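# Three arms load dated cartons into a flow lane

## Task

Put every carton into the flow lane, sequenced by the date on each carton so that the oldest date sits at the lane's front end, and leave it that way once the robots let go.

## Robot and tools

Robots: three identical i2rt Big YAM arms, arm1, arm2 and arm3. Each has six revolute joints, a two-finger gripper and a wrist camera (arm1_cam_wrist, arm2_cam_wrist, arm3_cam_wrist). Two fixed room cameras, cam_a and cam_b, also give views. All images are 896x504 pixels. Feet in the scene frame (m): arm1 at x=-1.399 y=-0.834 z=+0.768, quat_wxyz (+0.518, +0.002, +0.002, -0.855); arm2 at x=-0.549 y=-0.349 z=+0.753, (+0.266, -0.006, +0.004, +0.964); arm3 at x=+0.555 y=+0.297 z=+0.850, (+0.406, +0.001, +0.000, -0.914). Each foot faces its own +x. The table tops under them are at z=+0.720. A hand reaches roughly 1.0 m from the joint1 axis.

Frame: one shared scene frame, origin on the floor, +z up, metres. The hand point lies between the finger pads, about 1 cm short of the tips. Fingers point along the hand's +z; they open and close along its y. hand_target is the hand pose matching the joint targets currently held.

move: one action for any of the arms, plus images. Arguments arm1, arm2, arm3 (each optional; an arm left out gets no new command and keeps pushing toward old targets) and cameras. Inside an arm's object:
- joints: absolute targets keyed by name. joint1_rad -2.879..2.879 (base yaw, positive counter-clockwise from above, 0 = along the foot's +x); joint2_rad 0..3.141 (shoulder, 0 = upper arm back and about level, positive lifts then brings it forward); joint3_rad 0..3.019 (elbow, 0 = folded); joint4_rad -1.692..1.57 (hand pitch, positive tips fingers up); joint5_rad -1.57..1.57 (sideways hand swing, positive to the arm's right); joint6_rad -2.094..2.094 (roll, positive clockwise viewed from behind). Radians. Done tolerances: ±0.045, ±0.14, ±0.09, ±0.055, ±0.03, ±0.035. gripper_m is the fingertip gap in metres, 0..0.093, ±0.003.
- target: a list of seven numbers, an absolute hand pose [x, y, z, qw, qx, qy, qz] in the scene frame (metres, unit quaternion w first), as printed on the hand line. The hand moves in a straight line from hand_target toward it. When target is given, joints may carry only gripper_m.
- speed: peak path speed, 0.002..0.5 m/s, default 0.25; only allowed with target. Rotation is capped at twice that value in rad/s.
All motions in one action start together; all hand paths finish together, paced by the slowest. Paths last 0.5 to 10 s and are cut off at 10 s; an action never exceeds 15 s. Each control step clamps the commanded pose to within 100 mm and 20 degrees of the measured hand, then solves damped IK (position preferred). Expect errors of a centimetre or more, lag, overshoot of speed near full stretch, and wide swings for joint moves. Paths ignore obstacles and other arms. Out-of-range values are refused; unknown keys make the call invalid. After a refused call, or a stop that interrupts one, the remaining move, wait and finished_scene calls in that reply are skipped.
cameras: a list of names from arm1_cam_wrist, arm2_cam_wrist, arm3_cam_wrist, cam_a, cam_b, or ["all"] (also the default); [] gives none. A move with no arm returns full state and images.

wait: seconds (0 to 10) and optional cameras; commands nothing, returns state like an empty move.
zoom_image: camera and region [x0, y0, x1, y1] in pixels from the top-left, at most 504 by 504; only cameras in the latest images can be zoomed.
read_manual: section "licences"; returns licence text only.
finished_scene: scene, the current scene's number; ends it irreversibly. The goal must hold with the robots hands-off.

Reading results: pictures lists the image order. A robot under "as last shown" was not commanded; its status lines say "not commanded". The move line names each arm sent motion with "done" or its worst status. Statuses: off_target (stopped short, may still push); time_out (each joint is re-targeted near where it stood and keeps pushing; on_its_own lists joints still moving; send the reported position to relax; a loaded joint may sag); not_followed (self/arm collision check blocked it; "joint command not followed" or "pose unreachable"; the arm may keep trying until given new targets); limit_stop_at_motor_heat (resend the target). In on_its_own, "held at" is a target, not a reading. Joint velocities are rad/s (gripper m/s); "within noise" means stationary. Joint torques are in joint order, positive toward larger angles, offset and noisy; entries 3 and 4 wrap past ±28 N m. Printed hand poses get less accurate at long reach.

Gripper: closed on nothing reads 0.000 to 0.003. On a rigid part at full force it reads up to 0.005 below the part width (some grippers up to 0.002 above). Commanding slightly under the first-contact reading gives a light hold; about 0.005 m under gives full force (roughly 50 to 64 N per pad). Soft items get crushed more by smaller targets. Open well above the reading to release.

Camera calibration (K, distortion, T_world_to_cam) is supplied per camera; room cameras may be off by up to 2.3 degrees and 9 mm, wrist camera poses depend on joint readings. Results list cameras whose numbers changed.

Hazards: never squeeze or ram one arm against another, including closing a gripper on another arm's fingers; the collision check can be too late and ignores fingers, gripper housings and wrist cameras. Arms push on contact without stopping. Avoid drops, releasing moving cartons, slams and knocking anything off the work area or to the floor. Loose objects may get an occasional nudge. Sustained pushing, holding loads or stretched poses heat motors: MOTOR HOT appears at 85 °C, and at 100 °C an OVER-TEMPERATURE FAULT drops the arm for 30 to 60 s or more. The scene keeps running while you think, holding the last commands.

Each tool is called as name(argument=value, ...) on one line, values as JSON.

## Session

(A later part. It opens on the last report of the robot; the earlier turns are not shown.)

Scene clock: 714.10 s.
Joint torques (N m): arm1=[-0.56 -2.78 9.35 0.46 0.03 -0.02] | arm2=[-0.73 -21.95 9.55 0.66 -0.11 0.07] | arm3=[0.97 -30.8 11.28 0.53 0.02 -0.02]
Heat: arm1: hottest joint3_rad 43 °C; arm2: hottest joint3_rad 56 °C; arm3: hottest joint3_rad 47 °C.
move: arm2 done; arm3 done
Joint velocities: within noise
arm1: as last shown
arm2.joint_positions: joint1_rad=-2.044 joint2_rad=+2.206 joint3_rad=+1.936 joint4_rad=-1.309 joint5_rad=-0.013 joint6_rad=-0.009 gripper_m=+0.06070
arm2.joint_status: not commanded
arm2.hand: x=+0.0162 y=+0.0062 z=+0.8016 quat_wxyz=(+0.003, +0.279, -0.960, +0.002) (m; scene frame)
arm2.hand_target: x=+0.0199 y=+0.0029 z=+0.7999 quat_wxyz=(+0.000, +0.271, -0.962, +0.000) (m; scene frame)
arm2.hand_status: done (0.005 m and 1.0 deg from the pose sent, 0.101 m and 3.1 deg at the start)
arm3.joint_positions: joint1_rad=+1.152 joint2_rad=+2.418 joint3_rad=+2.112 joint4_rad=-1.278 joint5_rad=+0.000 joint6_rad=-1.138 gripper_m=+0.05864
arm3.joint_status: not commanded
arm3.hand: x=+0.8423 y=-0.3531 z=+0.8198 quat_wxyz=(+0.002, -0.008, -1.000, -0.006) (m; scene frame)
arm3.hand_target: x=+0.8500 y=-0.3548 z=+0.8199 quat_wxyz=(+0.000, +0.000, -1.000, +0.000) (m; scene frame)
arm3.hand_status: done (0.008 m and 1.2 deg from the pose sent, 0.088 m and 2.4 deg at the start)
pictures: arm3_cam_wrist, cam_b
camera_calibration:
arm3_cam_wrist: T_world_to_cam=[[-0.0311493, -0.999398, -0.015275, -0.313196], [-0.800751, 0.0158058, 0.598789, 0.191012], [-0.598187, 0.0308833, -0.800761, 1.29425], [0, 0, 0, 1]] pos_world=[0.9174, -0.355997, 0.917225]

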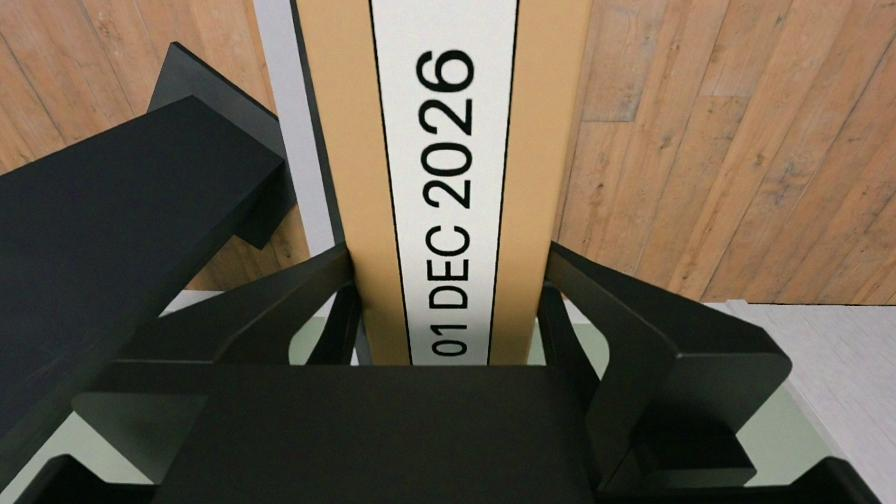

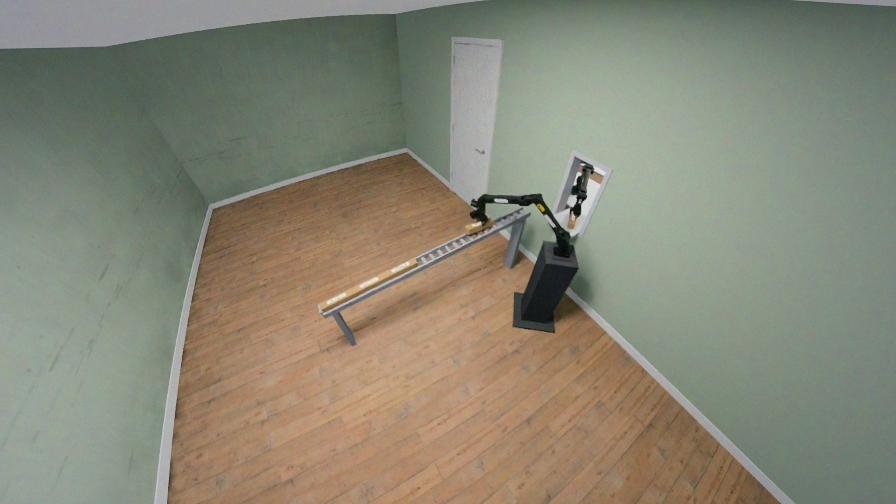

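move(arm2={"target": [0.02, 0.003, 0.771, 0, -0.2714, 0.9625, 0], "speed": 0.06}, arm3={"target": [0.85, -0.13, 0.95, 0, 0, 1, 0], "speed": 0.25}, cameras=["arm3_cam_wrist"])

zoom_image(camera="arm3_cam_wrist", region=[560, 0, 896, 340])

Scene clock: 729.37 s.
Joint torques (N m): arm1=[-0.62 -2.73 9.36 0.44 0.02 -0.02] | arm2=[-0.73 -20.54 8.8 0.72 -0.1 0.08] | arm3=[0.56 -23.41 10.39 -0.08 -0.02 0.13]
Heat: arm1: hottest joint3_rad 43 °C; arm2: hottest joint3_rad 54 °C; arm3: hottest joint3_rad 47 °C.
move: arm2 off_target; arm3 off_target
Joint velocities: within noise
arm1: as last shown
arm2.joint_positions: joint1_rad=-2.044 joint2_rad=+2.213 joint3_rad=+1.910 joint4_rad=-1.249 joint5_rad=-0.013 joint6_rad=-0.009 gripper_m=+0.06070
arm2.joint_status: not commanded
arm2.hand: x=+0.0205 y=+0.0087 z=+0.7874 quat_wxyz=(-0.010, +0.279, -0.960, -0.002) (m; scene frame)
arm2.hand_target: x=+0.0196 y=+0.0028 z=+0.7712 quat_wxyz=(+0.000, +0.271, -0.962, +0.000) (m; scene frame)
arm2.hand_status: off_target (0.017 m and 1.5 deg from the pose sent, 0.031 m and 1.0 deg at the start)
arm3.joint_positions: joint1_rad=+1.335 joint2_rad=+1.797 joint3_rad=+1.389 joint4_rad=-1.181 joint5_rad=+0.001 joint6_rad=-0.973 gripper_m=+0.05864
arm3.joint_status: not commanded
arm3.hand: x=+0.8473 y=-0.1310 z=+0.9378 quat_wxyz=(+0.004, +0.001, -1.000, -0.007) (m; scene frame)
arm3.hand_target: x=+0.8500 y=-0.1300 z=+0.9499 quat_wxyz=(+0.000, +0.000, -1.000, +0.000) (m; scene frame)
arm3.hand_status: off_target (0.013 m and 1.0 deg from the pose sent, 0.258 m and 1.2 deg at the start)
pictures: arm3_cam_wrist
camera_calibration:
arm3_cam_wrist: T_world_to_cam=[[-0.0128352, -0.999771, -0.0171301, -0.103122], [-0.797901, -0.0000846492, 0.602788, 0.112598], [-0.602652, 0.021405, -0.797717, 1.38454], [0, 0, 0, 1]] pos_world=[0.922913, -0.132725, 1.03483]

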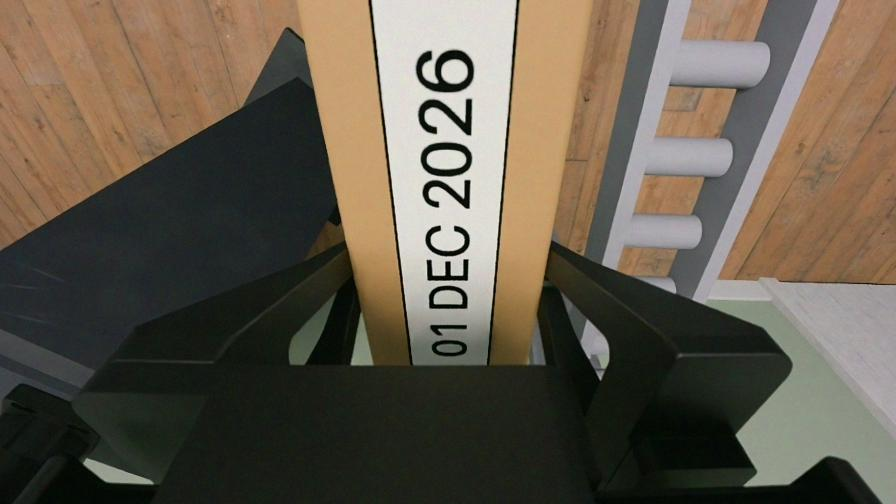

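Scaled by 1.482 from the camera's 896x504 image, which has a finer 1280x720 frame.

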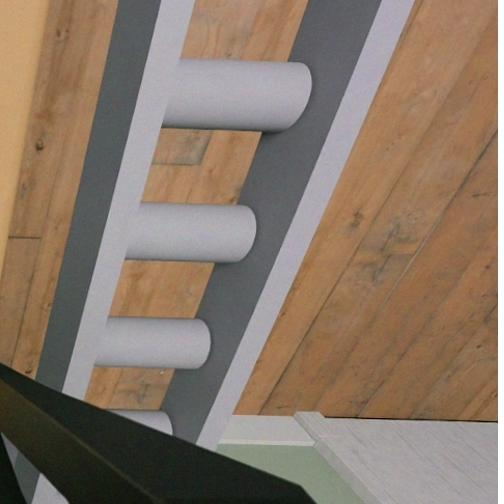

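move(arm2={"target": [0.02, 0.006, 0.783, 0, -0.2714, 0.9625, 0], "speed": 0.06}, arm3={"target": [0.85, -0.334, 0.84, 0, 0.01, 0.99995, 0], "speed": 0.25}, cameras=[])

move(arm2={"joints": {"gripper_m": 0.093}}, arm3={"target": [0.85, -0.334, 0.80, 0, 0.01, 0.99995, 0], "speed": 0.08}, cameras=["arm3_cam_wrist", "cam_b"])

zoom_image(camera="cam_b", region=[440, 170, 550, 260])

Scene clock: 757.33 s.
Joint torques (N m): arm1=[-0.56 -2.67 9.35 0.44 0.03 -0.02] | arm2=[-0.44 -21.01 10.48 -0.28 -0.08 0.09] | arm3=[-0.26 -28.98 15.45 -0.09 -0.1 -0.04]
Heat: arm1: hottest joint3_rad 43 °C; arm2: hottest joint3_rad 51 °C; arm3: hottest joint3_rad 46 °C.
move: arm2 done; arm3 off_target
Joint velocities: within noise
arm1: as last shown
arm2.joint_positions: joint1_rad=-2.044 joint2_rad=+2.213 joint3_rad=+1.910 joint4_rad=-1.254 joint5_rad=-0.014 joint6_rad=-0.006 gripper_m=+0.06070
arm2.joint_status: not commanded
arm2.hand: x=+0.0194 y=+0.0082 z=+0.7873 quat_wxyz=(-0.008, +0.278, -0.960, -0.002) (m; scene frame)
arm2.hand_target: x=+0.0199 y=+0.0060 z=+0.7830 quat_wxyz=(+0.000, +0.271, -0.962, +0.000) (m; scene frame)
arm2.hand_status: done (0.005 m and 1.2 deg from the pose sent, 0.005 m and 1.6 deg at the start)
arm3.joint_positions: joint1_rad=+1.178 joint2_rad=+2.328 joint3_rad=+1.957 joint4_rad=-1.240 joint5_rad=+0.004 joint6_rad=-1.103 gripper_m=+0.05864
arm3.joint_status: not commanded
arm3.hand: x=+0.8442 y=-0.3149 z=+0.8258 quat_wxyz=(+0.009, -0.012, -1.000, -0.017) (m; scene frame)
arm3.hand_target: x=+0.8495 y=-0.3331 z=+0.8404 quat_wxyz=(+0.000, -0.010, -1.000, +0.001) (m; scene frame)
arm3.hand_status: off_target (0.024 m and 2.3 deg from the pose sent, 0.225 m and 1.6 deg at the start)
pictures: none
No camera images: "cameras" was empty.

Scene clock: 758.47 s.
Joint torques (N m): arm1=[-0.62 -2.67 9.35 0.43 0.02 -0.02] | arm2=[-0.44 -20.54 10.39 -0.06 -0.07 0.09] | arm3=[-0.09 -29.27 13.07 0.38 -0.1 0.01]
Heat: arm1: hottest joint3_rad 43 °C; arm2: hottest joint3_rad 51 °C; arm3: hottest joint3_rad 46 °C.
move: arm2 done; arm3 off_target
Joint velocities: within noise
arm1: as last shown
arm2.joint_positions: joint1_rad=-2.044 joint2_rad=+2.213 joint3_rad=+1.910 joint4_rad=-1.259 joint5_rad=-0.014 joint6_rad=-0.006 gripper_m=+0.09294
arm2.joint_status: all done
arm2.hand: x=+0.0183 y=+0.0075 z=+0.7873 quat_wxyz=(-0.005, +0.278, -0.961, -0.001) (m; scene frame)
arm2.hand_target: x=+0.0199 y=+0.0059 z=+0.7830 quat_wxyz=(+0.000, +0.271, -0.962, +0.000) (m; scene frame)
arm2.hand_status: not commanded
arm3.joint_positions: joint1_rad=+1.178 joint2_rad=+2.376 joint3_rad=+1.957 joint4_rad=-1.185 joint5_rad=+0.004 joint6_rad=-1.109 gripper_m=+0.05864
arm3.joint_status: not commanded
arm3.hand: x=+0.8465 y=-0.3197 z=+0.7934 quat_wxyz=(+0.008, -0.009, -1.000, -0.014) (m; scene frame)
arm3.hand_target: x=+0.8497 y=-0.3336 z=+0.8004 quat_wxyz=(+0.000, -0.010, -1.000, +0.000) (m; scene frame)
arm3.hand_status: off_target (0.016 m and 1.9 deg from the pose sent, 0.033 m and 2.3 deg at the start)
pictures: arm3_cam_wrist, cam_b
camera_calibration:
arm3_cam_wrist: T_world_to_cam=[[-0.0343958, -0.998948, -0.0303371, -0.26532], [-0.793487, 0.00884114, 0.608523, 0.193614], [-0.607615, 0.0450027, -0.792956, 1.2809], [0, 0, 0, 1]] pos_world=[0.922801, -0.324396, 0.889833]

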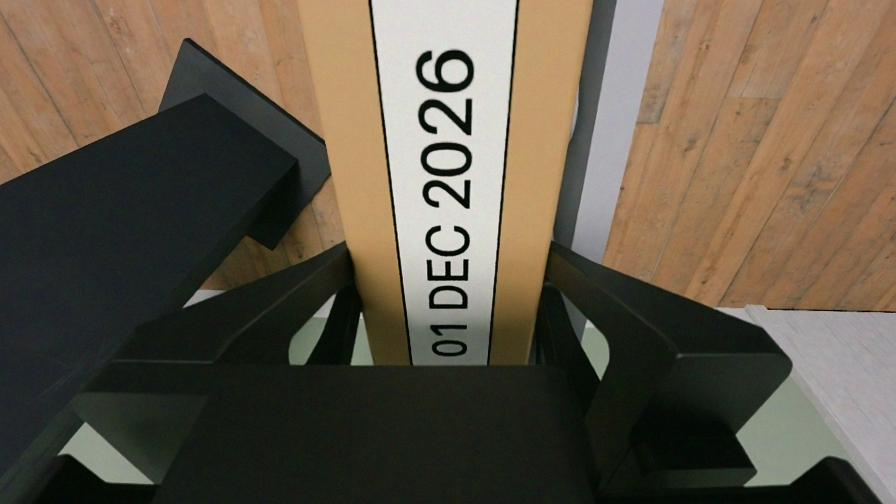

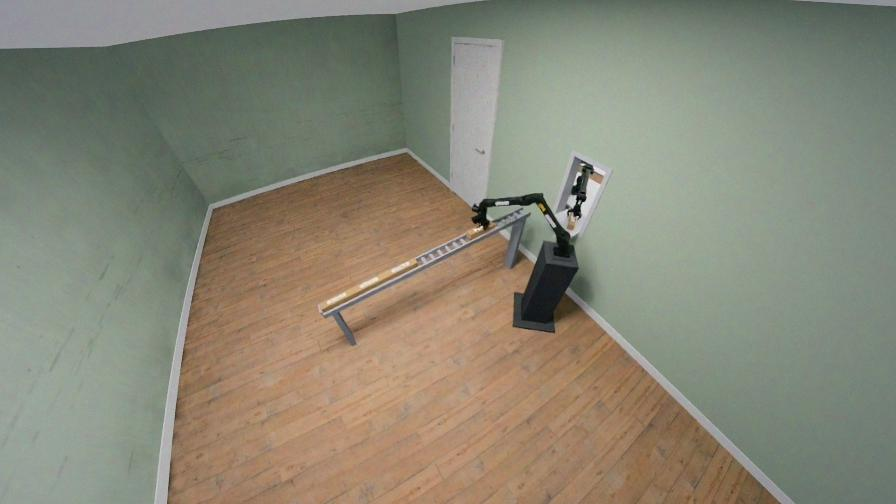

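Scaled by 4.582 from the camera's 896x504 image, which has a finer 1280x720 frame.

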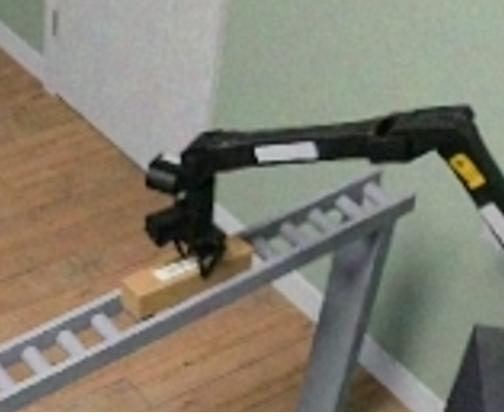

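move(arm2={"target": [0.02, 0.006, 0.92, 0, -0.2714, 0.9625, 0], "speed": 0.2}, arm3={"target": [0.85, -0.352, 0.79, 0, 0.01, 0.99995, 0], "speed": 0.08}, cameras=["arm3_cam_wrist"])

Scene clock: 765.43 s.
Joint torques (N m): arm1=[-0.56 -2.73 9.37 0.46 0.03 -0.01] | arm2=[-0.62 -19.31 14.58 -0.09 -0.07 0.06] | arm3=[-0.97 -28.69 15.09 -0.05 -0.09 -0.08]
Heat: arm1: hottest joint3_rad 43 °C; arm2: hottest joint3_rad 52 °C; arm3: hottest joint3_rad 46 °C.
move: arm2 off_target; arm3 off_target
Joint velocities: within noise
arm1: as last shown
arm2.joint_positions: joint1_rad=-2.044 joint2_rad=+2.130 joint3_rad=+2.109 joint4_rad=-1.571 joint5_rad=-0.014 joint6_rad=-0.006 gripper_m=+0.09294
arm2.joint_status: not commanded
arm2.hand: x=+0.0061 y=+0.0021 z=+0.9160 quat_wxyz=(+0.009, +0.278, -0.961, +0.003) (m; scene frame)
arm2.hand_target: x=+0.0193 y=+0.0055 z=+0.9199 quat_wxyz=(-0.001, +0.271, -0.962, +0.000) (m; scene frame)
arm2.hand_status: off_target (0.015 m and 1.4 deg from the pose sent, 0.133 m and 1.0 deg at the start)
arm3.joint_positions: joint1_rad=+1.175 joint2_rad=+2.420 joint3_rad=+2.023 joint4_rad=-1.198 joint5_rad=+0.004 joint6_rad=-1.112 gripper_m=+0.05864
arm3.joint_status: not commanded
arm3.hand: x=+0.8508 y=-0.3336 z=+0.7865 quat_wxyz=(+0.006, -0.009, -1.000, -0.010) (m; scene frame)
arm3.hand_target: x=+0.8494 y=-0.3512 z=+0.7903 quat_wxyz=(+0.000, -0.010, -1.000, +0.001) (m; scene frame)
arm3.hand_status: off_target (0.019 m and 1.4 deg from the pose sent, 0.033 m and 1.9 deg at the start)
pictures: arm3_cam_wrist
camera_calibration:
arm3_cam_wrist: T_world_to_cam=[[-0.0346782, -0.999135, -0.022948, -0.284897], [-0.795672, 0.0137076, 0.605572, 0.207117], [-0.604734, 0.0392592, -0.79546, 1.27624], [0, 0, 0, 1]] pos_world=[0.9267, -0.337594, 0.883232]

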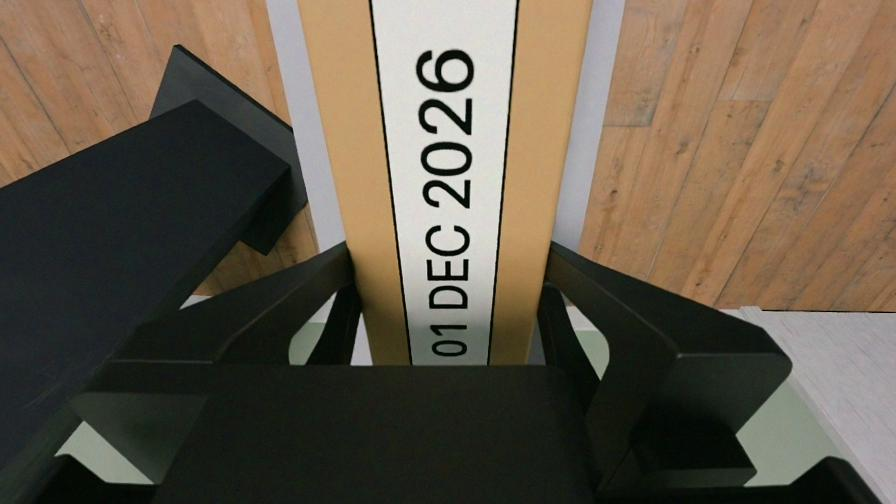

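move(arm2={"target": [-0.242, -0.161, 0.95, 0, -0.2714, 0.9625, 0], "speed": 0.25}, arm3={"target": [0.85, -0.352, 0.774, -0.0218, 0.01, 0.9997, 0], "speed": 0.05}, cameras=["arm3_cam_wrist"])

Scene clock: 774.73 s.
Joint torques (N m): arm1=[-0.62 -2.78 9.35 0.44 0.02 -0.01] | arm2=[-1.03 -8.18 8.85 0.1 -0.09 -0.08] | arm3=[-0.26 -27.58 14.5 0.17 -0.03 0.01]
Heat: arm1: hottest joint3_rad 43 °C; arm2: hottest joint3_rad 52 °C; arm3: hottest joint3_rad 48 °C.
move: arm2 done; arm3 off_target
Joint velocities: within noise
arm1: as last shown
arm2.joint_positions: joint1_rad=-2.054 joint2_rad=+1.296 joint3_rad=+1.126 joint4_rad=-1.379 joint5_rad=-0.014 joint6_rad=-0.006 gripper_m=+0.09294
arm2.joint_status: not commanded
arm2.hand: x=-0.2392 y=-0.1542 z=+0.9565 quat_wxyz=(-0.011, +0.274, -0.962, -0.003) (m; scene frame)
arm2.hand_target: x=-0.2421 y=-0.1608 z=+0.9502 quat_wxyz=(+0.000, +0.271, -0.962, +0.000) (m; scene frame)
arm2.hand_status: done (0.010 m and 1.3 deg from the pose sent, 0.299 m and 1.4 deg at the start)
arm3.joint_positions: joint1_rad=+1.175 joint2_rad=+2.440 joint3_rad=+2.051 joint4_rad=-1.209 joint5_rad=+0.042 joint6_rad=-1.109 gripper_m=+0.05864
arm3.joint_status: not commanded
arm3.hand: x=+0.8468 y=-0.3404 z=+0.7829 quat_wxyz=(+0.024, -0.010, -1.000, -0.003) (m; scene frame)
arm3.hand_target: x=+0.8495 y=-0.3514 z=+0.7742 quat_wxyz=(+0.022, -0.010, -1.000, +0.001) (m; scene frame)
arm3.hand_status: off_target (0.015 m and 0.5 deg from the pose sent, 0.022 m and 2.2 deg at the start)
pictures: arm3_cam_wrist
camera_calibration:
arm3_cam_wrist: T_world_to_cam=[[-0.036853, -0.999288, -0.00805172, -0.301853], [-0.773471, 0.0234214, 0.633399, 0.168934], [-0.63276, 0.0295704, -0.773783, 1.27468], [0, 0, 0, 1]] pos_world=[0.926109, -0.343288, 0.876894]

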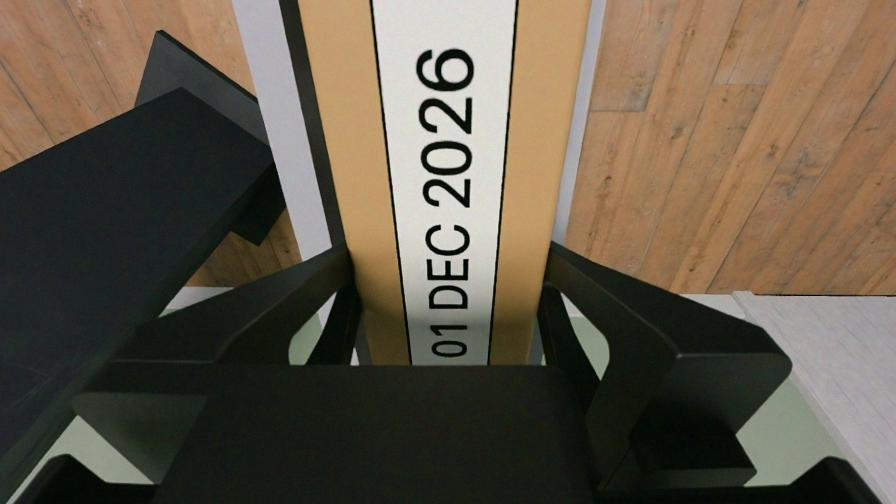

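move(arm3={"target": [0.85, -0.338, 0.765, -0.0218, 0.01, 0.9997, 0], "speed": 0.05}, cameras=["arm3_cam_wrist"])

Scene clock: 778.67 s.
Joint torques (N m): arm1=[-0.56 -2.73 9.35 0.44 0.02 -0.02] | arm2=[-0.91 -8.12 8.83 0.1 -0.08 -0.08] | arm3=[-0.38 -29.74 8.96 0.83 -0.12 0.06]
Heat: arm1: hottest joint3_rad 43 °C; arm2: hottest joint3_rad 51 °C; arm3: hottest joint3_rad 48 °C.
move: arm3 off_target
Joint velocities: within noise
arm1, arm2: as last shown
arm3.joint_positions: joint1_rad=+1.185 joint2_rad=+2.441 joint3_rad=+2.038 joint4_rad=-1.178 joint5_rad=+0.044 joint6_rad=-1.105 gripper_m=+0.05864
arm3.joint_status: not commanded
arm3.hand: x=+0.8539 y=-0.3400 z=+0.7780 quat_wxyz=(+0.021, -0.008, -1.000, +0.005) (m; scene frame)
arm3.hand_target: x=+0.8500 y=-0.3377 z=+0.7650 quat_wxyz=(+0.022, -0.010, -1.000, +0.000) (m; scene frame)
arm3.hand_status: off_target (0.014 m and 0.7 deg from the pose sent, 0.018 m and 0.5 deg at the start)
pictures: arm3_cam_wrist
camera_calibration:
arm3_cam_wrist: T_world_to_cam=[[-0.0307508, -0.999484, 0.00922935, -0.31989], [-0.777483, 0.0297214, 0.628201, 0.187112], [-0.628151, 0.012142, -0.777996, 1.26876], [0, 0, 0, 1]] pos_world=[0.93261, -0.340692, 0.872495]

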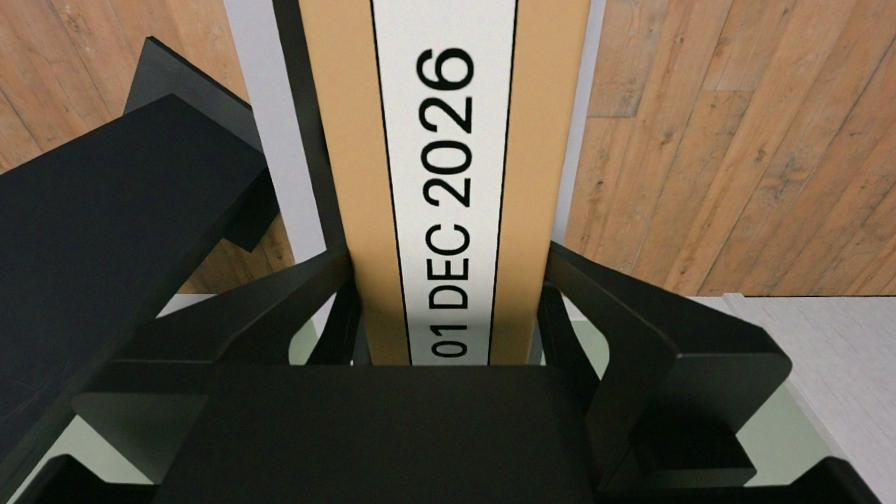

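move(arm3={"target": [0.85, -0.325, 0.775, -0.0218, 0.01, 0.9997, 0], "speed": 0.05}, cameras=["arm3_cam_wrist"])

Scene clock: 785.30 s.
Joint torques (N m): arm1=[-0.56 -2.73 9.35 0.46 0.02 -0.02] | arm2=[-1.03 -8.12 8.83 0.09 -0.08 -0.08] | arm3=[0.09 -30.8 8.35 0.28 -0.12 0.15]
Heat: arm1: hottest joint3_rad 43 °C; arm2: hottest joint3_rad 51 °C; arm3: hottest joint3_rad 47 °C.
move: arm3 done
Joint velocities: within noise
arm1.joint_positions: joint1_rad=+0.217 joint2_rad=+0.800 joint3_rad=+1.196 joint4_rad=-1.591 joint5_rad=+0.001 joint6_rad=+0.005 gripper_m=+0.09298
arm1.joint_status: not commanded
arm1.hand: x=-1.4652 y=-1.0764 z=+1.1343 quat_wxyz=(-0.112, -0.782, -0.595, +0.146) (m; scene frame)
arm1.hand_target: x=-1.4685 y=-1.0738 z=+1.1352 quat_wxyz=(-0.109, -0.786, -0.591, +0.145) (m; scene frame)
arm1.hand_status: not commanded
arm2: as last shown
arm3.joint_positions: joint1_rad=+1.189 joint2_rad=+2.413 joint3_rad=+1.983 joint4_rad=-1.150 joint5_rad=+0.044 joint6_rad=-1.105 gripper_m=+0.05864
arm3.joint_status: not commanded
arm3.hand: x=+0.8527 y=-0.3302 z=+0.7780 quat_wxyz=(+0.021, -0.005, -1.000, +0.006) (m; scene frame)
arm3.hand_target: x=+0.8500 y=-0.3251 z=+0.7751 quat_wxyz=(+0.022, -0.010, -1.000, +0.000) (m; scene frame)
arm3.hand_status: done (0.007 m and 0.9 deg from the pose sent, 0.016 m and 0.7 deg at the start)
pictures: arm3_cam_wrist
camera_calibration:
arm3_cam_wrist: T_world_to_cam=[[-0.0262022, -0.999602, 0.0104709, -0.314998], [-0.77775, 0.0269652, 0.627995, 0.185392], [-0.628028, 0.00831115, -0.778147, 1.26663], [0, 0, 0, 1]] pos_world=[0.931413, -0.330398, 0.872496]

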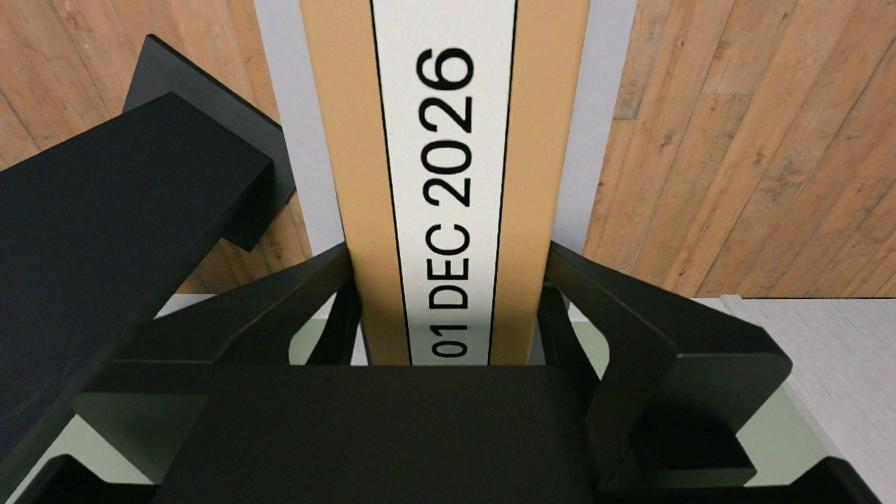

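move(arm3={"target": [0.85, -0.326, 0.76, -0.0218, 0.01, 0.9997, 0], "speed": 0.04}, cameras=[])

move(arm3={"target": [0.85, -0.326, 0.75, -0.0218, 0.01, 0.9997, 0], "speed": 0.04}, cameras=["arm3_cam_wrist", "cam_b"])

zoom_image(camera="cam_b", region=[440, 170, 550, 260])

Scene clock: 789.23 s.
Joint torques (N m): arm1=[-0.5 -2.73 9.37 0.44 0.03 -0.01] | arm2=[-0.97 -8.12 8.83 0.1 -0.08 -0.09] | arm3=[-0.21 -29.1 8.42 0.8 -0.13 0.13]
Heat: arm1: hottest joint3_rad 43 °C; arm2: hottest joint3_rad 51 °C; arm3: hottest joint3_rad 46 °C.
move: arm3 off_target
Joint velocities: within noise
arm1, arm2: as last shown
arm3.joint_positions: joint1_rad=+1.189 joint2_rad=+2.413 joint3_rad=+1.981 joint4_rad=-1.142 joint5_rad=+0.044 joint6_rad=-1.105 gripper_m=+0.05864
arm3.joint_status: not commanded
arm3.hand: x=+0.8531 y=-0.3312 z=+0.7772 quat_wxyz=(+0.019, -0.005, -1.000, +0.009) (m; scene frame)
arm3.hand_target: x=+0.8498 y=-0.3257 z=+0.7602 quat_wxyz=(+0.022, -0.010, -1.000, +0.000) (m; scene frame)
arm3.hand_status: off_target (0.018 m and 1.2 deg from the pose sent, 0.019 m and 0.9 deg at the start)
pictures: none
No camera images: "cameras" was empty.

Scene clock: 790.20 s.
Joint torques (N m): arm1=[-0.56 -2.73 9.33 0.46 0.02 -0.01] | arm2=[-1.03 -8.12 8.84 0.09 -0.08 -0.09] | arm3=[-0.09 -28.04 8.25 1.31 -0.15 0.09]
Heat: arm1: hottest joint3_rad 43 °C; arm2: hottest joint3_rad 51 °C; arm3: hottest joint3_rad 46 °C.
move: arm3 off_target
Joint velocities: within noise
arm1, arm2: as last shown
arm3.joint_positions: joint1_rad=+1.189 joint2_rad=+2.413 joint3_rad=+1.979 joint4_rad=-1.137 joint5_rad=+0.044 joint6_rad=-1.100 gripper_m=+0.05864
arm3.joint_status: not commanded
arm3.hand: x=+0.8532 y=-0.3313 z=+0.7764 quat_wxyz=(+0.019, -0.008, -1.000, +0.010) (m; scene frame)
arm3.hand_target: x=+0.8496 y=-0.3252 z=+0.7506 quat_wxyz=(+0.022, -0.010, -1.000, +0.000) (m; scene frame)
arm3.hand_status: off_target (0.027 m and 1.2 deg from the pose sent, 0.028 m and 1.2 deg at the start)
pictures: arm3_cam_wrist, cam_b
camera_calibration:
arm3_cam_wrist: T_world_to_cam=[[-0.0312667, -0.999354, 0.0177407, -0.317302], [-0.779841, 0.0354934, 0.62497, 0.193792], [-0.625196, 0.0057058, -0.780447, 1.26425], [0, 0, 0, 1]] pos_world=[0.931609, -0.331189, 0.871195]

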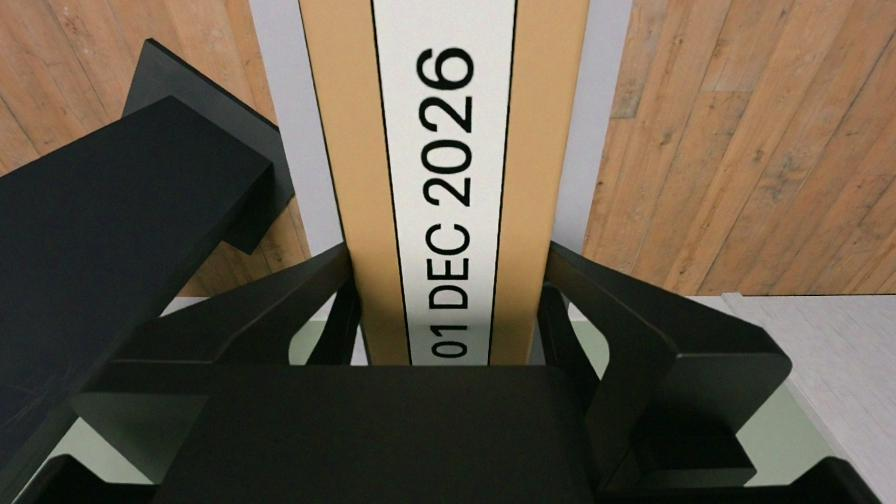

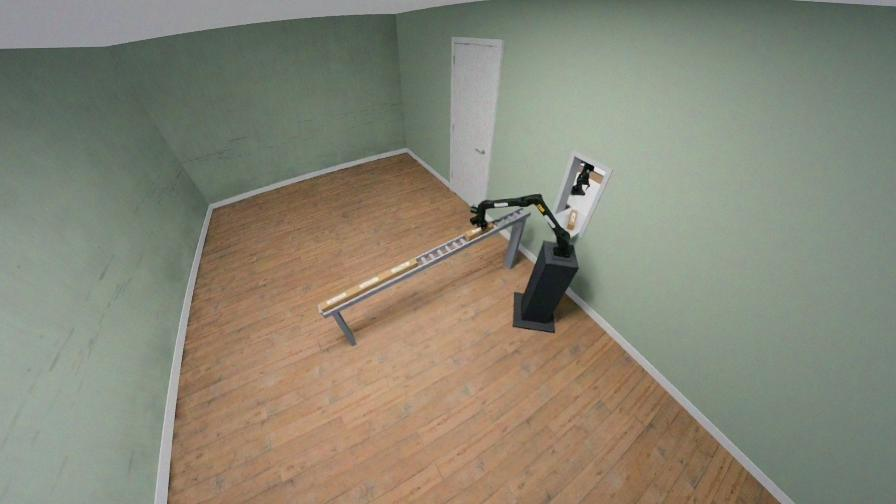

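Scaled by 4.582 from the camera's 896x504 image, which has a finer 1280x720 frame.

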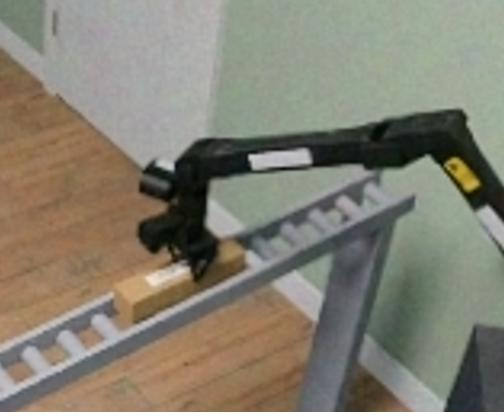

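move(arm3={"target": [0.852, -0.327, 0.774, -0.0218, 0.01, 0.9997, 0], "speed": 0.05}, cameras=[])

move(arm3={"joints": {"gripper_m": 0.08}}, cameras=["arm3_cam_wrist"])

wait(seconds=1.0, cameras=["arm3_cam_wrist", "cam_b"])

zoom_image(camera="cam_b", region=[310, 170, 550, 320])

Scene clock: 797.13 s.
Joint torques (N m): arm1=[-0.5 -2.73 9.35 0.44 0.03 -0.02] | arm2=[-0.97 -8.12 8.83 0.09 -0.08 -0.09] | arm3=[0.26 -29.92 9.96 -0.2 -0.12 0.11]
Heat: arm1: hottest joint3_rad 43 °C; arm2: hottest joint3_rad 50 °C; arm3: hottest joint3_rad 45 °C.
move: arm3 done
Joint velocities: within noise
arm1, arm2: as last shown
arm2.hand: x=-0.2391 y=-0.1543 z=+0.9565 quat_wxyz=(-0.011, +0.274, -0.962, -0.003) (m; scene frame)
arm2.hand_target: x=-0.2420 y=-0.1609 z=+0.9502 quat_wxyz=(+0.000, +0.271, -0.963, +0.000) (m; scene frame)
arm3.joint_positions: joint1_rad=+1.189 joint2_rad=+2.411 joint3_rad=+1.979 joint4_rad=-1.142 joint5_rad=+0.044 joint6_rad=-1.100 gripper_m=+0.05864
arm3.joint_status: not commanded
arm3.hand: x=+0.8528 y=-0.3306 z=+0.7774 quat_wxyz=(+0.019, -0.008, -1.000, +0.008) (m; scene frame)
arm3.hand_target: x=+0.8519 y=-0.3271 z=+0.7740 quat_wxyz=(+0.022, -0.010, -1.000, +0.000) (m; scene frame)
arm3.hand_status: done (0.005 m and 1.0 deg from the pose sent, 0.005 m and 1.2 deg at the start)
pictures: none
No camera images: "cameras" was empty.

Scene clock: 797.70 s.
Joint torques (N m): arm1=[-0.56 -2.73 9.33 0.44 0.03 -0.02] | arm2=[-0.97 -8.18 8.83 0.09 -0.08 -0.09] | arm3=[0.38 -29.98 10 0.06 -0.11 0.11]
Heat: arm1: hottest joint3_rad 43 °C; arm2: hottest joint3_rad 50 °C; arm3: hottest joint3_rad 45 °C.
move: arm3 done
Joint velocities: within noise
arm1, arm2: as last shown
arm3.joint_positions: joint1_rad=+1.189 joint2_rad=+2.411 joint3_rad=+1.979 joint4_rad=-1.147 joint5_rad=+0.043 joint6_rad=-1.100 gripper_m=+0.07983
arm3.joint_status: all done
arm3.hand: x=+0.8524 y=-0.3294 z=+0.7774 quat_wxyz=(+0.020, -0.008, -1.000, +0.006) (m; scene frame)
arm3.hand_target: x=+0.8519 y=-0.3271 z=+0.7740 quat_wxyz=(+0.022, -0.010, -1.000, +0.000) (m; scene frame)
arm3.hand_status: not commanded
pictures: arm3_cam_wrist
camera_calibration:
arm3_cam_wrist: T_world_to_cam=[[-0.0311727, -0.999461, 0.0102902, -0.309761], [-0.778048, 0.0307271, 0.627453, 0.187453], [-0.627431, 0.0115531, -0.778587, 1.26694], [0, 0, 0, 1]] pos_world=[0.93111, -0.329991, 0.871994]

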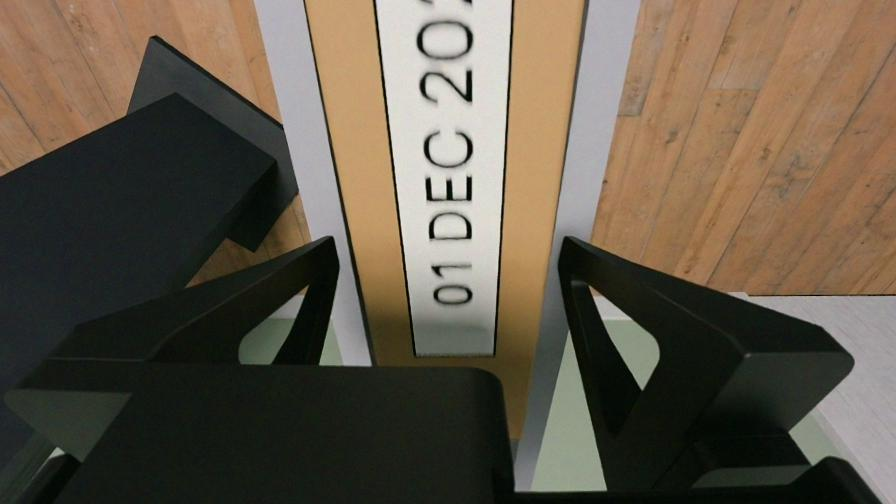

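Scene clock: 798.70 s.
Joint torques (N m): arm1=[-0.62 -2.78 9.35 0.46 0.02 -0.02] | arm2=[-0.97 -8.06 8.83 0.09 -0.08 -0.09] | arm3=[0.15 -30.1 9.99 0.02 -0.11 0.11]
Heat: arm1: hottest joint3_rad 43 °C; arm2: hottest joint3_rad 50 °C; arm3: hottest joint3_rad 45 °C.
Joint velocities: within noise
arm1.joint_positions: joint1_rad=+0.217 joint2_rad=+0.800 joint3_rad=+1.196 joint4_rad=-1.591 joint5_rad=+0.001 joint6_rad=+0.005 gripper_m=+0.09298
arm1.joint_status: not commanded
arm1.hand: x=-1.4652 y=-1.0764 z=+1.1343 quat_wxyz=(-0.112, -0.782, -0.595, +0.146) (m; scene frame)
arm1.hand_target: x=-1.4685 y=-1.0738 z=+1.1352 quat_wxyz=(-0.109, -0.786, -0.591, +0.145) (m; scene frame)
arm1.hand_status: not commanded
arm2.joint_positions: joint1_rad=-2.054 joint2_rad=+1.296 joint3_rad=+1.126 joint4_rad=-1.379 joint5_rad=-0.014 joint6_rad=-0.006 gripper_m=+0.09294
arm2.joint_status: not commanded
arm2.hand: x=-0.2391 y=-0.1543 z=+0.9565 quat_wxyz=(-0.011, +0.274, -0.962, -0.003) (m; scene frame)
arm2.hand_target: x=-0.2420 y=-0.1609 z=+0.9502 quat_wxyz=(+0.000, +0.271, -0.963, +0.000) (m; scene frame)
arm2.hand_status: not commanded
arm3.joint_positions: joint1_rad=+1.189 joint2_rad=+2.411 joint3_rad=+1.979 joint4_rad=-1.147 joint5_rad=+0.043 joint6_rad=-1.100 gripper_m=+0.07993
arm3.joint_status: all done
arm3.hand: x=+0.8524 y=-0.3294 z=+0.7774 quat_wxyz=(+0.020, -0.008, -1.000, +0.006) (m; scene frame)
arm3.hand_target: x=+0.8519 y=-0.3271 z=+0.7740 quat_wxyz=(+0.022, -0.010, -1.000, +0.000) (m; scene frame)
arm3.hand_status: not commanded
wait: 1.00 s; at rest by 0.27 s
pictures: arm3_cam_wrist, cam_b
camera_calibration:
arm3_cam_wrist: T_world_to_cam=[[-0.0311727, -0.999461, 0.0102902, -0.309761], [-0.778048, 0.0307271, 0.627453, 0.187453], [-0.627431, 0.0115531, -0.778587, 1.26694], [0, 0, 0, 1]] pos_world=[0.93111, -0.329991, 0.871994]

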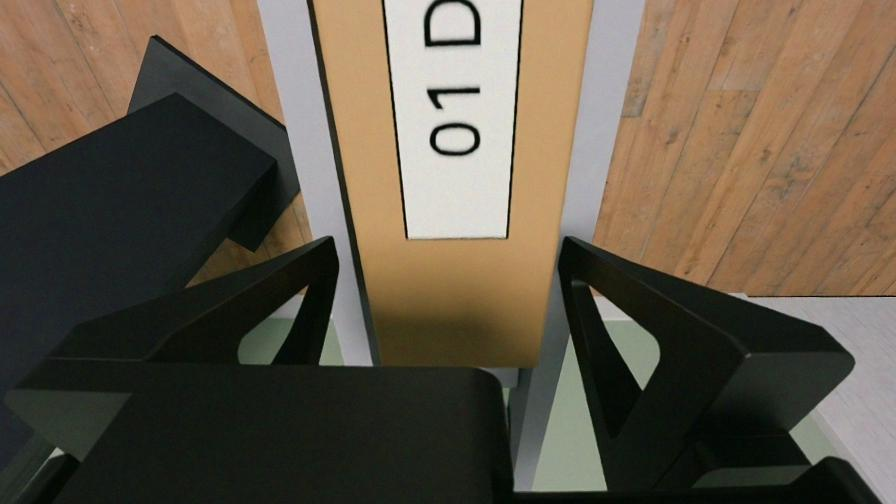

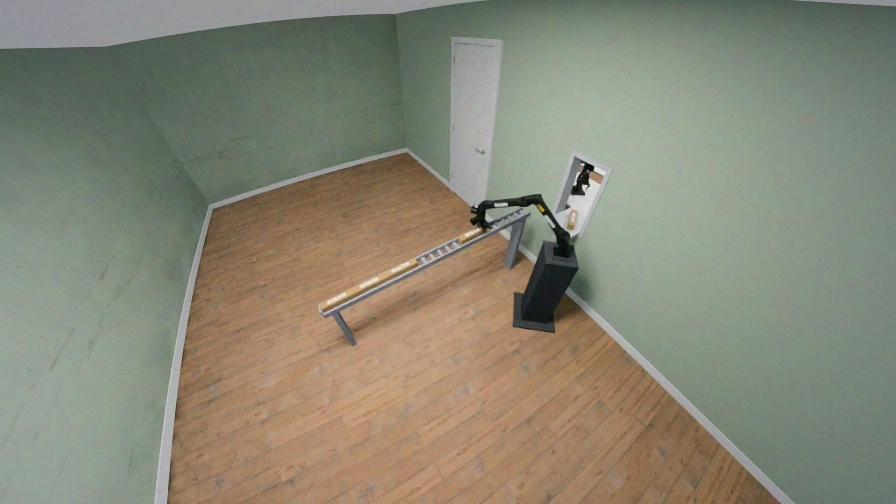

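Scaled by 2.100 from the camera's 896x504 image, which has a finer 1280x720 frame.

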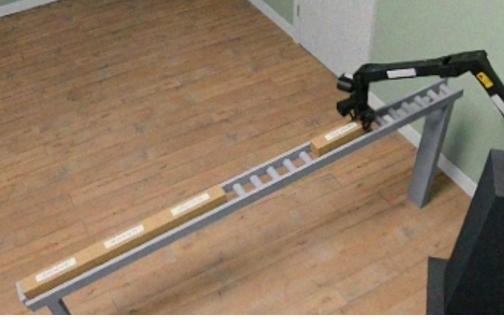

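move(arm2={"joints": {"joint1_rad": 2.265, "joint2_rad": 1.129, "joint3_rad": 1.316, "joint4_rad": -1.234, "joint5_rad": 0, "joint6_rad": -0.307}}, arm3={"target": [0.85, -0.327, 0.91, 0, 0.01, 0.99995, 0], "speed": 0.2}, cameras=["arm2_cam_wrist", "cam_b"])

zoom_image(camera="cam_b", region=[310, 170, 550, 320])

Scene clock: 808.87 s.
Joint torques (N m): arm1=[-0.56 -2.73 9.35 0.46 0.03 -0.01] | arm2=[0.56 -6.89 13.33 1.09 -0.04 -0.1] | arm3=[-0.67 -28.75 14.31 -0.12 -0.14 -0.03]
Heat: arm1: hottest joint3_rad 43 °C; arm2: hottest joint3_rad 50 °C; arm3: hottest joint3_rad 45 °C.
move: arm2 done; arm3 off_target
Joint velocities: within noise
arm1: as last shown
arm2.joint_positions: joint1_rad=+2.257 joint2_rad=+1.135 joint3_rad=+1.285 joint4_rad=-1.230 joint5_rad=+0.000 joint6_rad=-0.297 gripper_m=+0.09302
arm2.joint_status: all done
arm2.hand: x=-0.4914 y=-0.7576 z=+1.1010 quat_wxyz=(+0.165, +0.518, +0.818, -0.186) (m; scene frame)
arm2.hand_target: x=-0.4877 y=-0.7595 z=+1.1181 quat_wxyz=(+0.175, +0.508, +0.819, -0.198) (m; scene frame)
arm2.hand_status: not commanded
arm3.joint_positions: joint1_rad=+1.189 joint2_rad=+2.252 joint3_rad=+2.026 joint4_rad=-1.368 joint5_rad=+0.005 joint6_rad=-1.100 gripper_m=+0.07993
arm3.joint_status: not commanded
arm3.hand: x=+0.8519 y=-0.3138 z=+0.9013 quat_wxyz=(+0.006, -0.008, -1.000, -0.009) (m; scene frame)
arm3.hand_target: x=+0.8498 y=-0.3265 z=+0.9100 quat_wxyz=(+0.000, -0.010, -1.000, +0.000) (m; scene frame)
arm3.hand_status: off_target (0.016 m and 1.3 deg from the pose sent, 0.133 m and 2.4 deg at the start)
pictures: arm2_cam_wrist, cam_b
camera_calibration:
arm2_cam_wrist: T_world_to_cam=[[-0.908385, -0.391382, 0.147162, -0.906851], [-0.377756, 0.919049, 0.112471, 0.394786], [-0.179268, 0.0465754, -0.982697, 1.15209], [0, 0, 0, 1]] pos_world=[-0.468104, -0.771412, 1.22121]

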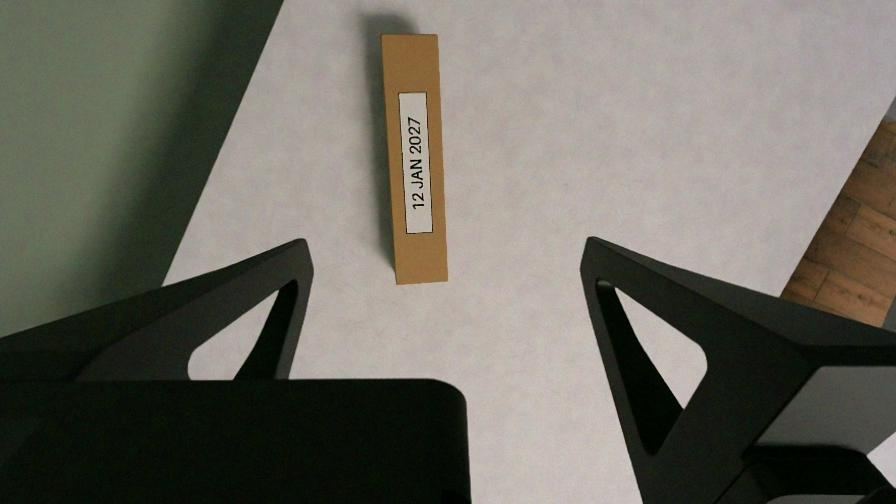

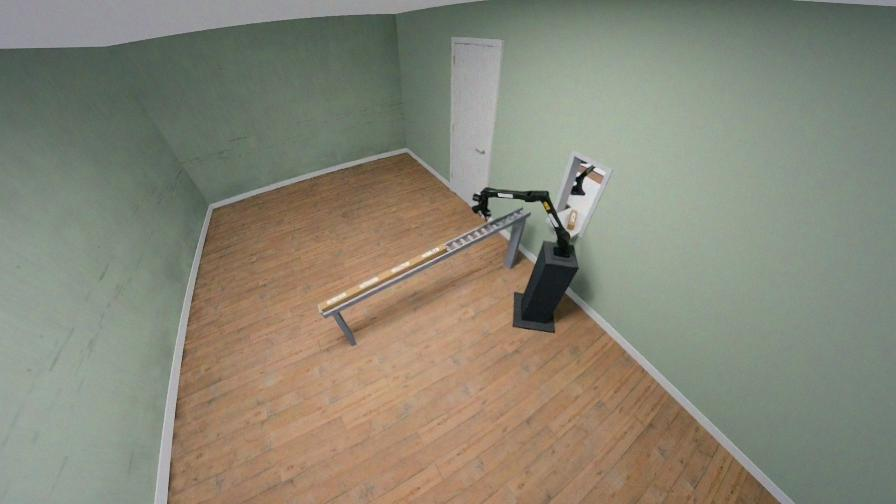

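Scaled by 2.100 from the camera's 896x504 image, which has a finer 1280x720 frame.

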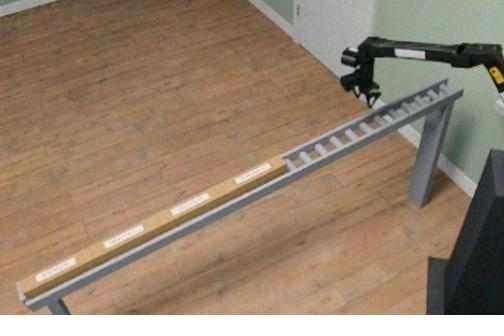

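move(arm2={"target": [-0.475, -0.815, 0.85, 0, 0.5329, 0.8462, 0], "speed": 0.25}, arm3={"joints": {"joint1_rad": -0.333, "joint2_rad": 1.13, "joint3_rad": 0.71, "joint4_rad": -1.15, "joint5_rad": 0, "joint6_rad": -0.035, "gripper_m": 0.093}}, cameras=["arm2_cam_wrist"])

move(arm2={"target": [-0.475, -0.812, 0.752, 0, 0.5329, 0.8462, 0], "speed": 0.12}, arm3={"target": [-0.002, 0.006, 0.90, 0, 0.9648, 0.263, 0], "speed": 0.25}, cameras=["arm2_cam_wrist", "arm3_cam_wrist"])

Scene clock: 821.57 s.
Joint torques (N m): arm1=[-0.56 -2.84 9.36 0.44 0.02 -0.02] | arm2=[0.79 -13.33 11.08 0.61 -0.03 0.09] | arm3=[-0.67 -9.29 9.76 0.21 -0.09 0.14]
Heat: arm1: hottest joint3_rad 43 °C; arm2: hottest joint3_rad 51 °C; arm3: hottest joint3_rad 45 °C.
move: arm2 off_target; arm3 done
Joint velocities: within noise
arm1: as last shown
arm2.joint_positions: joint1_rad=+2.261 joint2_rad=+1.674 joint3_rad=+1.212 joint4_rad=-1.152 joint5_rad=+0.006 joint6_rad=-0.296 gripper_m=+0.09302
arm2.joint_status: not commanded
arm2.hand: x=-0.4821 y=-0.8029 z=+0.8432 quat_wxyz=(-0.009, +0.533, +0.846, +0.012) (m; scene frame)
arm2.hand_target: x=-0.4750 y=-0.8146 z=+0.8502 quat_wxyz=(+0.000, +0.533, +0.846, +0.000) (m; scene frame)
arm2.hand_status: off_target (0.016 m and 1.7 deg from the pose sent, 0.258 m and 28.9 deg at the start)
arm3.joint_positions: joint1_rad=-0.322 joint2_rad=+1.139 joint3_rad=+0.713 joint4_rad=-1.145 joint5_rad=+0.003 joint6_rad=-0.043 gripper_m=+0.09292
arm3.joint_status: all done
arm3.hand: x=+0.3164 y=+0.1642 z=+0.9488 quat_wxyz=(+0.001, -0.961, -0.275, -0.001) (m; scene frame)
arm3.hand_target: x=+0.3171 y=+0.1673 z=+0.9500 quat_wxyz=(+0.000, -0.964, -0.266, +0.000) (m; scene frame)
arm3.hand_status: not commanded
pictures: arm2_cam_wrist
camera_calibration:
arm2_cam_wrist: T_world_to_cam=[[-0.899866, -0.436157, 0.00290006, -0.788452], [-0.350986, 0.72806, 0.588844, -0.0731675], [-0.25894, 0.528863, -0.808242, 1.10413], [0, 0, 0, 1]] pos_world=[-0.449279, -0.874552, 0.937776]

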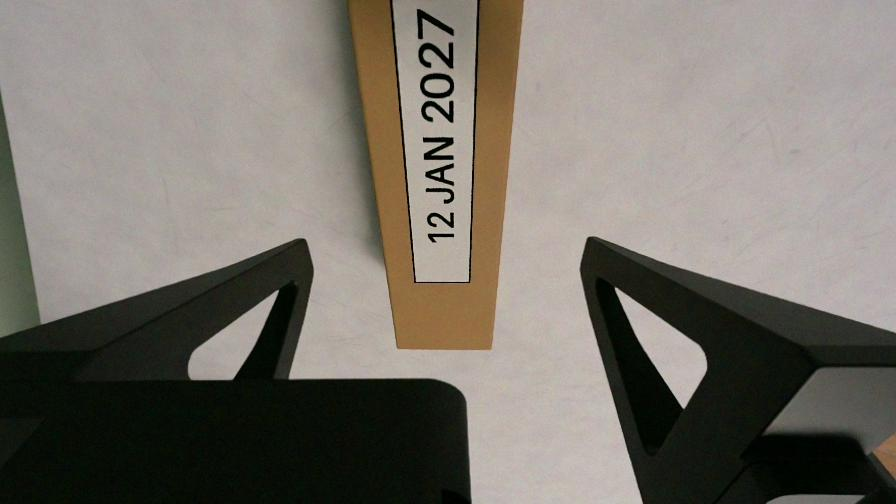

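Scene clock: 824.03 s.
Joint torques (N m): arm1=[-0.56 -2.73 9.36 0.46 0.02 -0.02] | arm2=[0.73 -12.57 7.17 0.76 0 0.08] | arm3=[-0.62 -23.18 14.52 -0.02 -0.04 -0.01]
Heat: arm1: hottest joint3_rad 43 °C; arm2: hottest joint3_rad 51 °C; arm3: hottest joint3_rad 46 °C.
move: arm2 off_target; arm3 off_target
Joint velocities: within noise
arm1: as last shown
arm2.joint_positions: joint1_rad=+2.261 joint2_rad=+1.791 joint3_rad=+1.130 joint4_rad=-0.903 joint5_rad=+0.006 joint6_rad=-0.296 gripper_m=+0.09302
arm2.joint_status: not commanded
arm2.hand: x=-0.4792 y=-0.8181 z=+0.7642 quat_wxyz=(+0.007, +0.533, +0.846, -0.007) (m; scene frame)
arm2.hand_target: x=-0.4751 y=-0.8118 z=+0.7524 quat_wxyz=(+0.000, +0.533, +0.846, +0.000) (m; scene frame)
arm2.hand_status: off_target (0.014 m and 1.2 deg from the pose sent, 0.092 m and 1.8 deg at the start)
arm3.joint_positions: joint1_rad=-0.342 joint2_rad=+2.056 joint3_rad=+1.693 joint4_rad=-1.213 joint5_rad=+0.003 joint6_rad=-0.043 gripper_m=+0.09292
arm3.joint_status: not commanded
arm3.hand: x=+0.0131 y=+0.0068 z=+0.9017 quat_wxyz=(+0.002, -0.964, -0.265, -0.003) (m; scene frame)
arm3.hand_target: x=-0.0014 y=+0.0065 z=+0.8999 quat_wxyz=(+0.000, -0.965, -0.263, +0.000) (m; scene frame)
arm3.hand_status: off_target (0.015 m and 0.5 deg from the pose sent, 0.359 m and 1.4 deg at the start)
pictures: arm2_cam_wrist, arm3_cam_wrist
camera_calibration:
arm2_cam_wrist: T_world_to_cam=[[-0.900094, -0.43533, 0.0178646, -0.803127], [-0.3551, 0.756733, 0.548871, 0.0374043], [-0.252459, 0.487692, -0.835716, 1.03952], [0, 0, 0, 1]] pos_world=[-0.447172, -0.884894, 0.862559]
arm3_cam_wrist: T_world_to_cam=[[-0.498045, 0.867151, -0.000515271, 0.00202009], [0.692881, 0.398311, 0.601053, -0.551889], [0.521409, 0.298994, -0.799209, 0.834729], [0, 0, 0, 1]] pos_world=[-0.0518358, -0.0315077, 0.998838]

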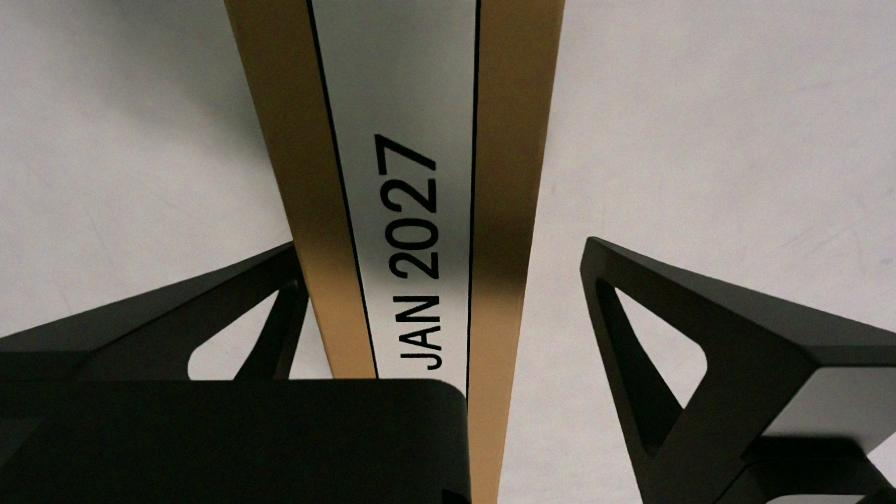

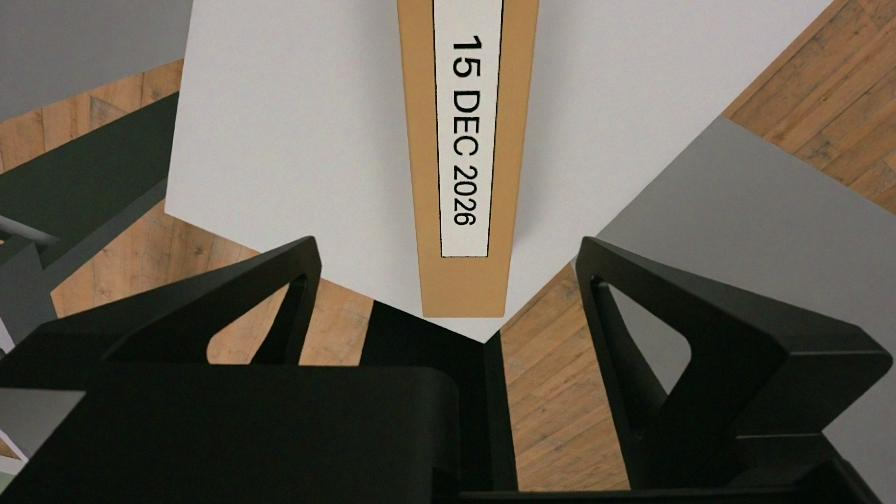

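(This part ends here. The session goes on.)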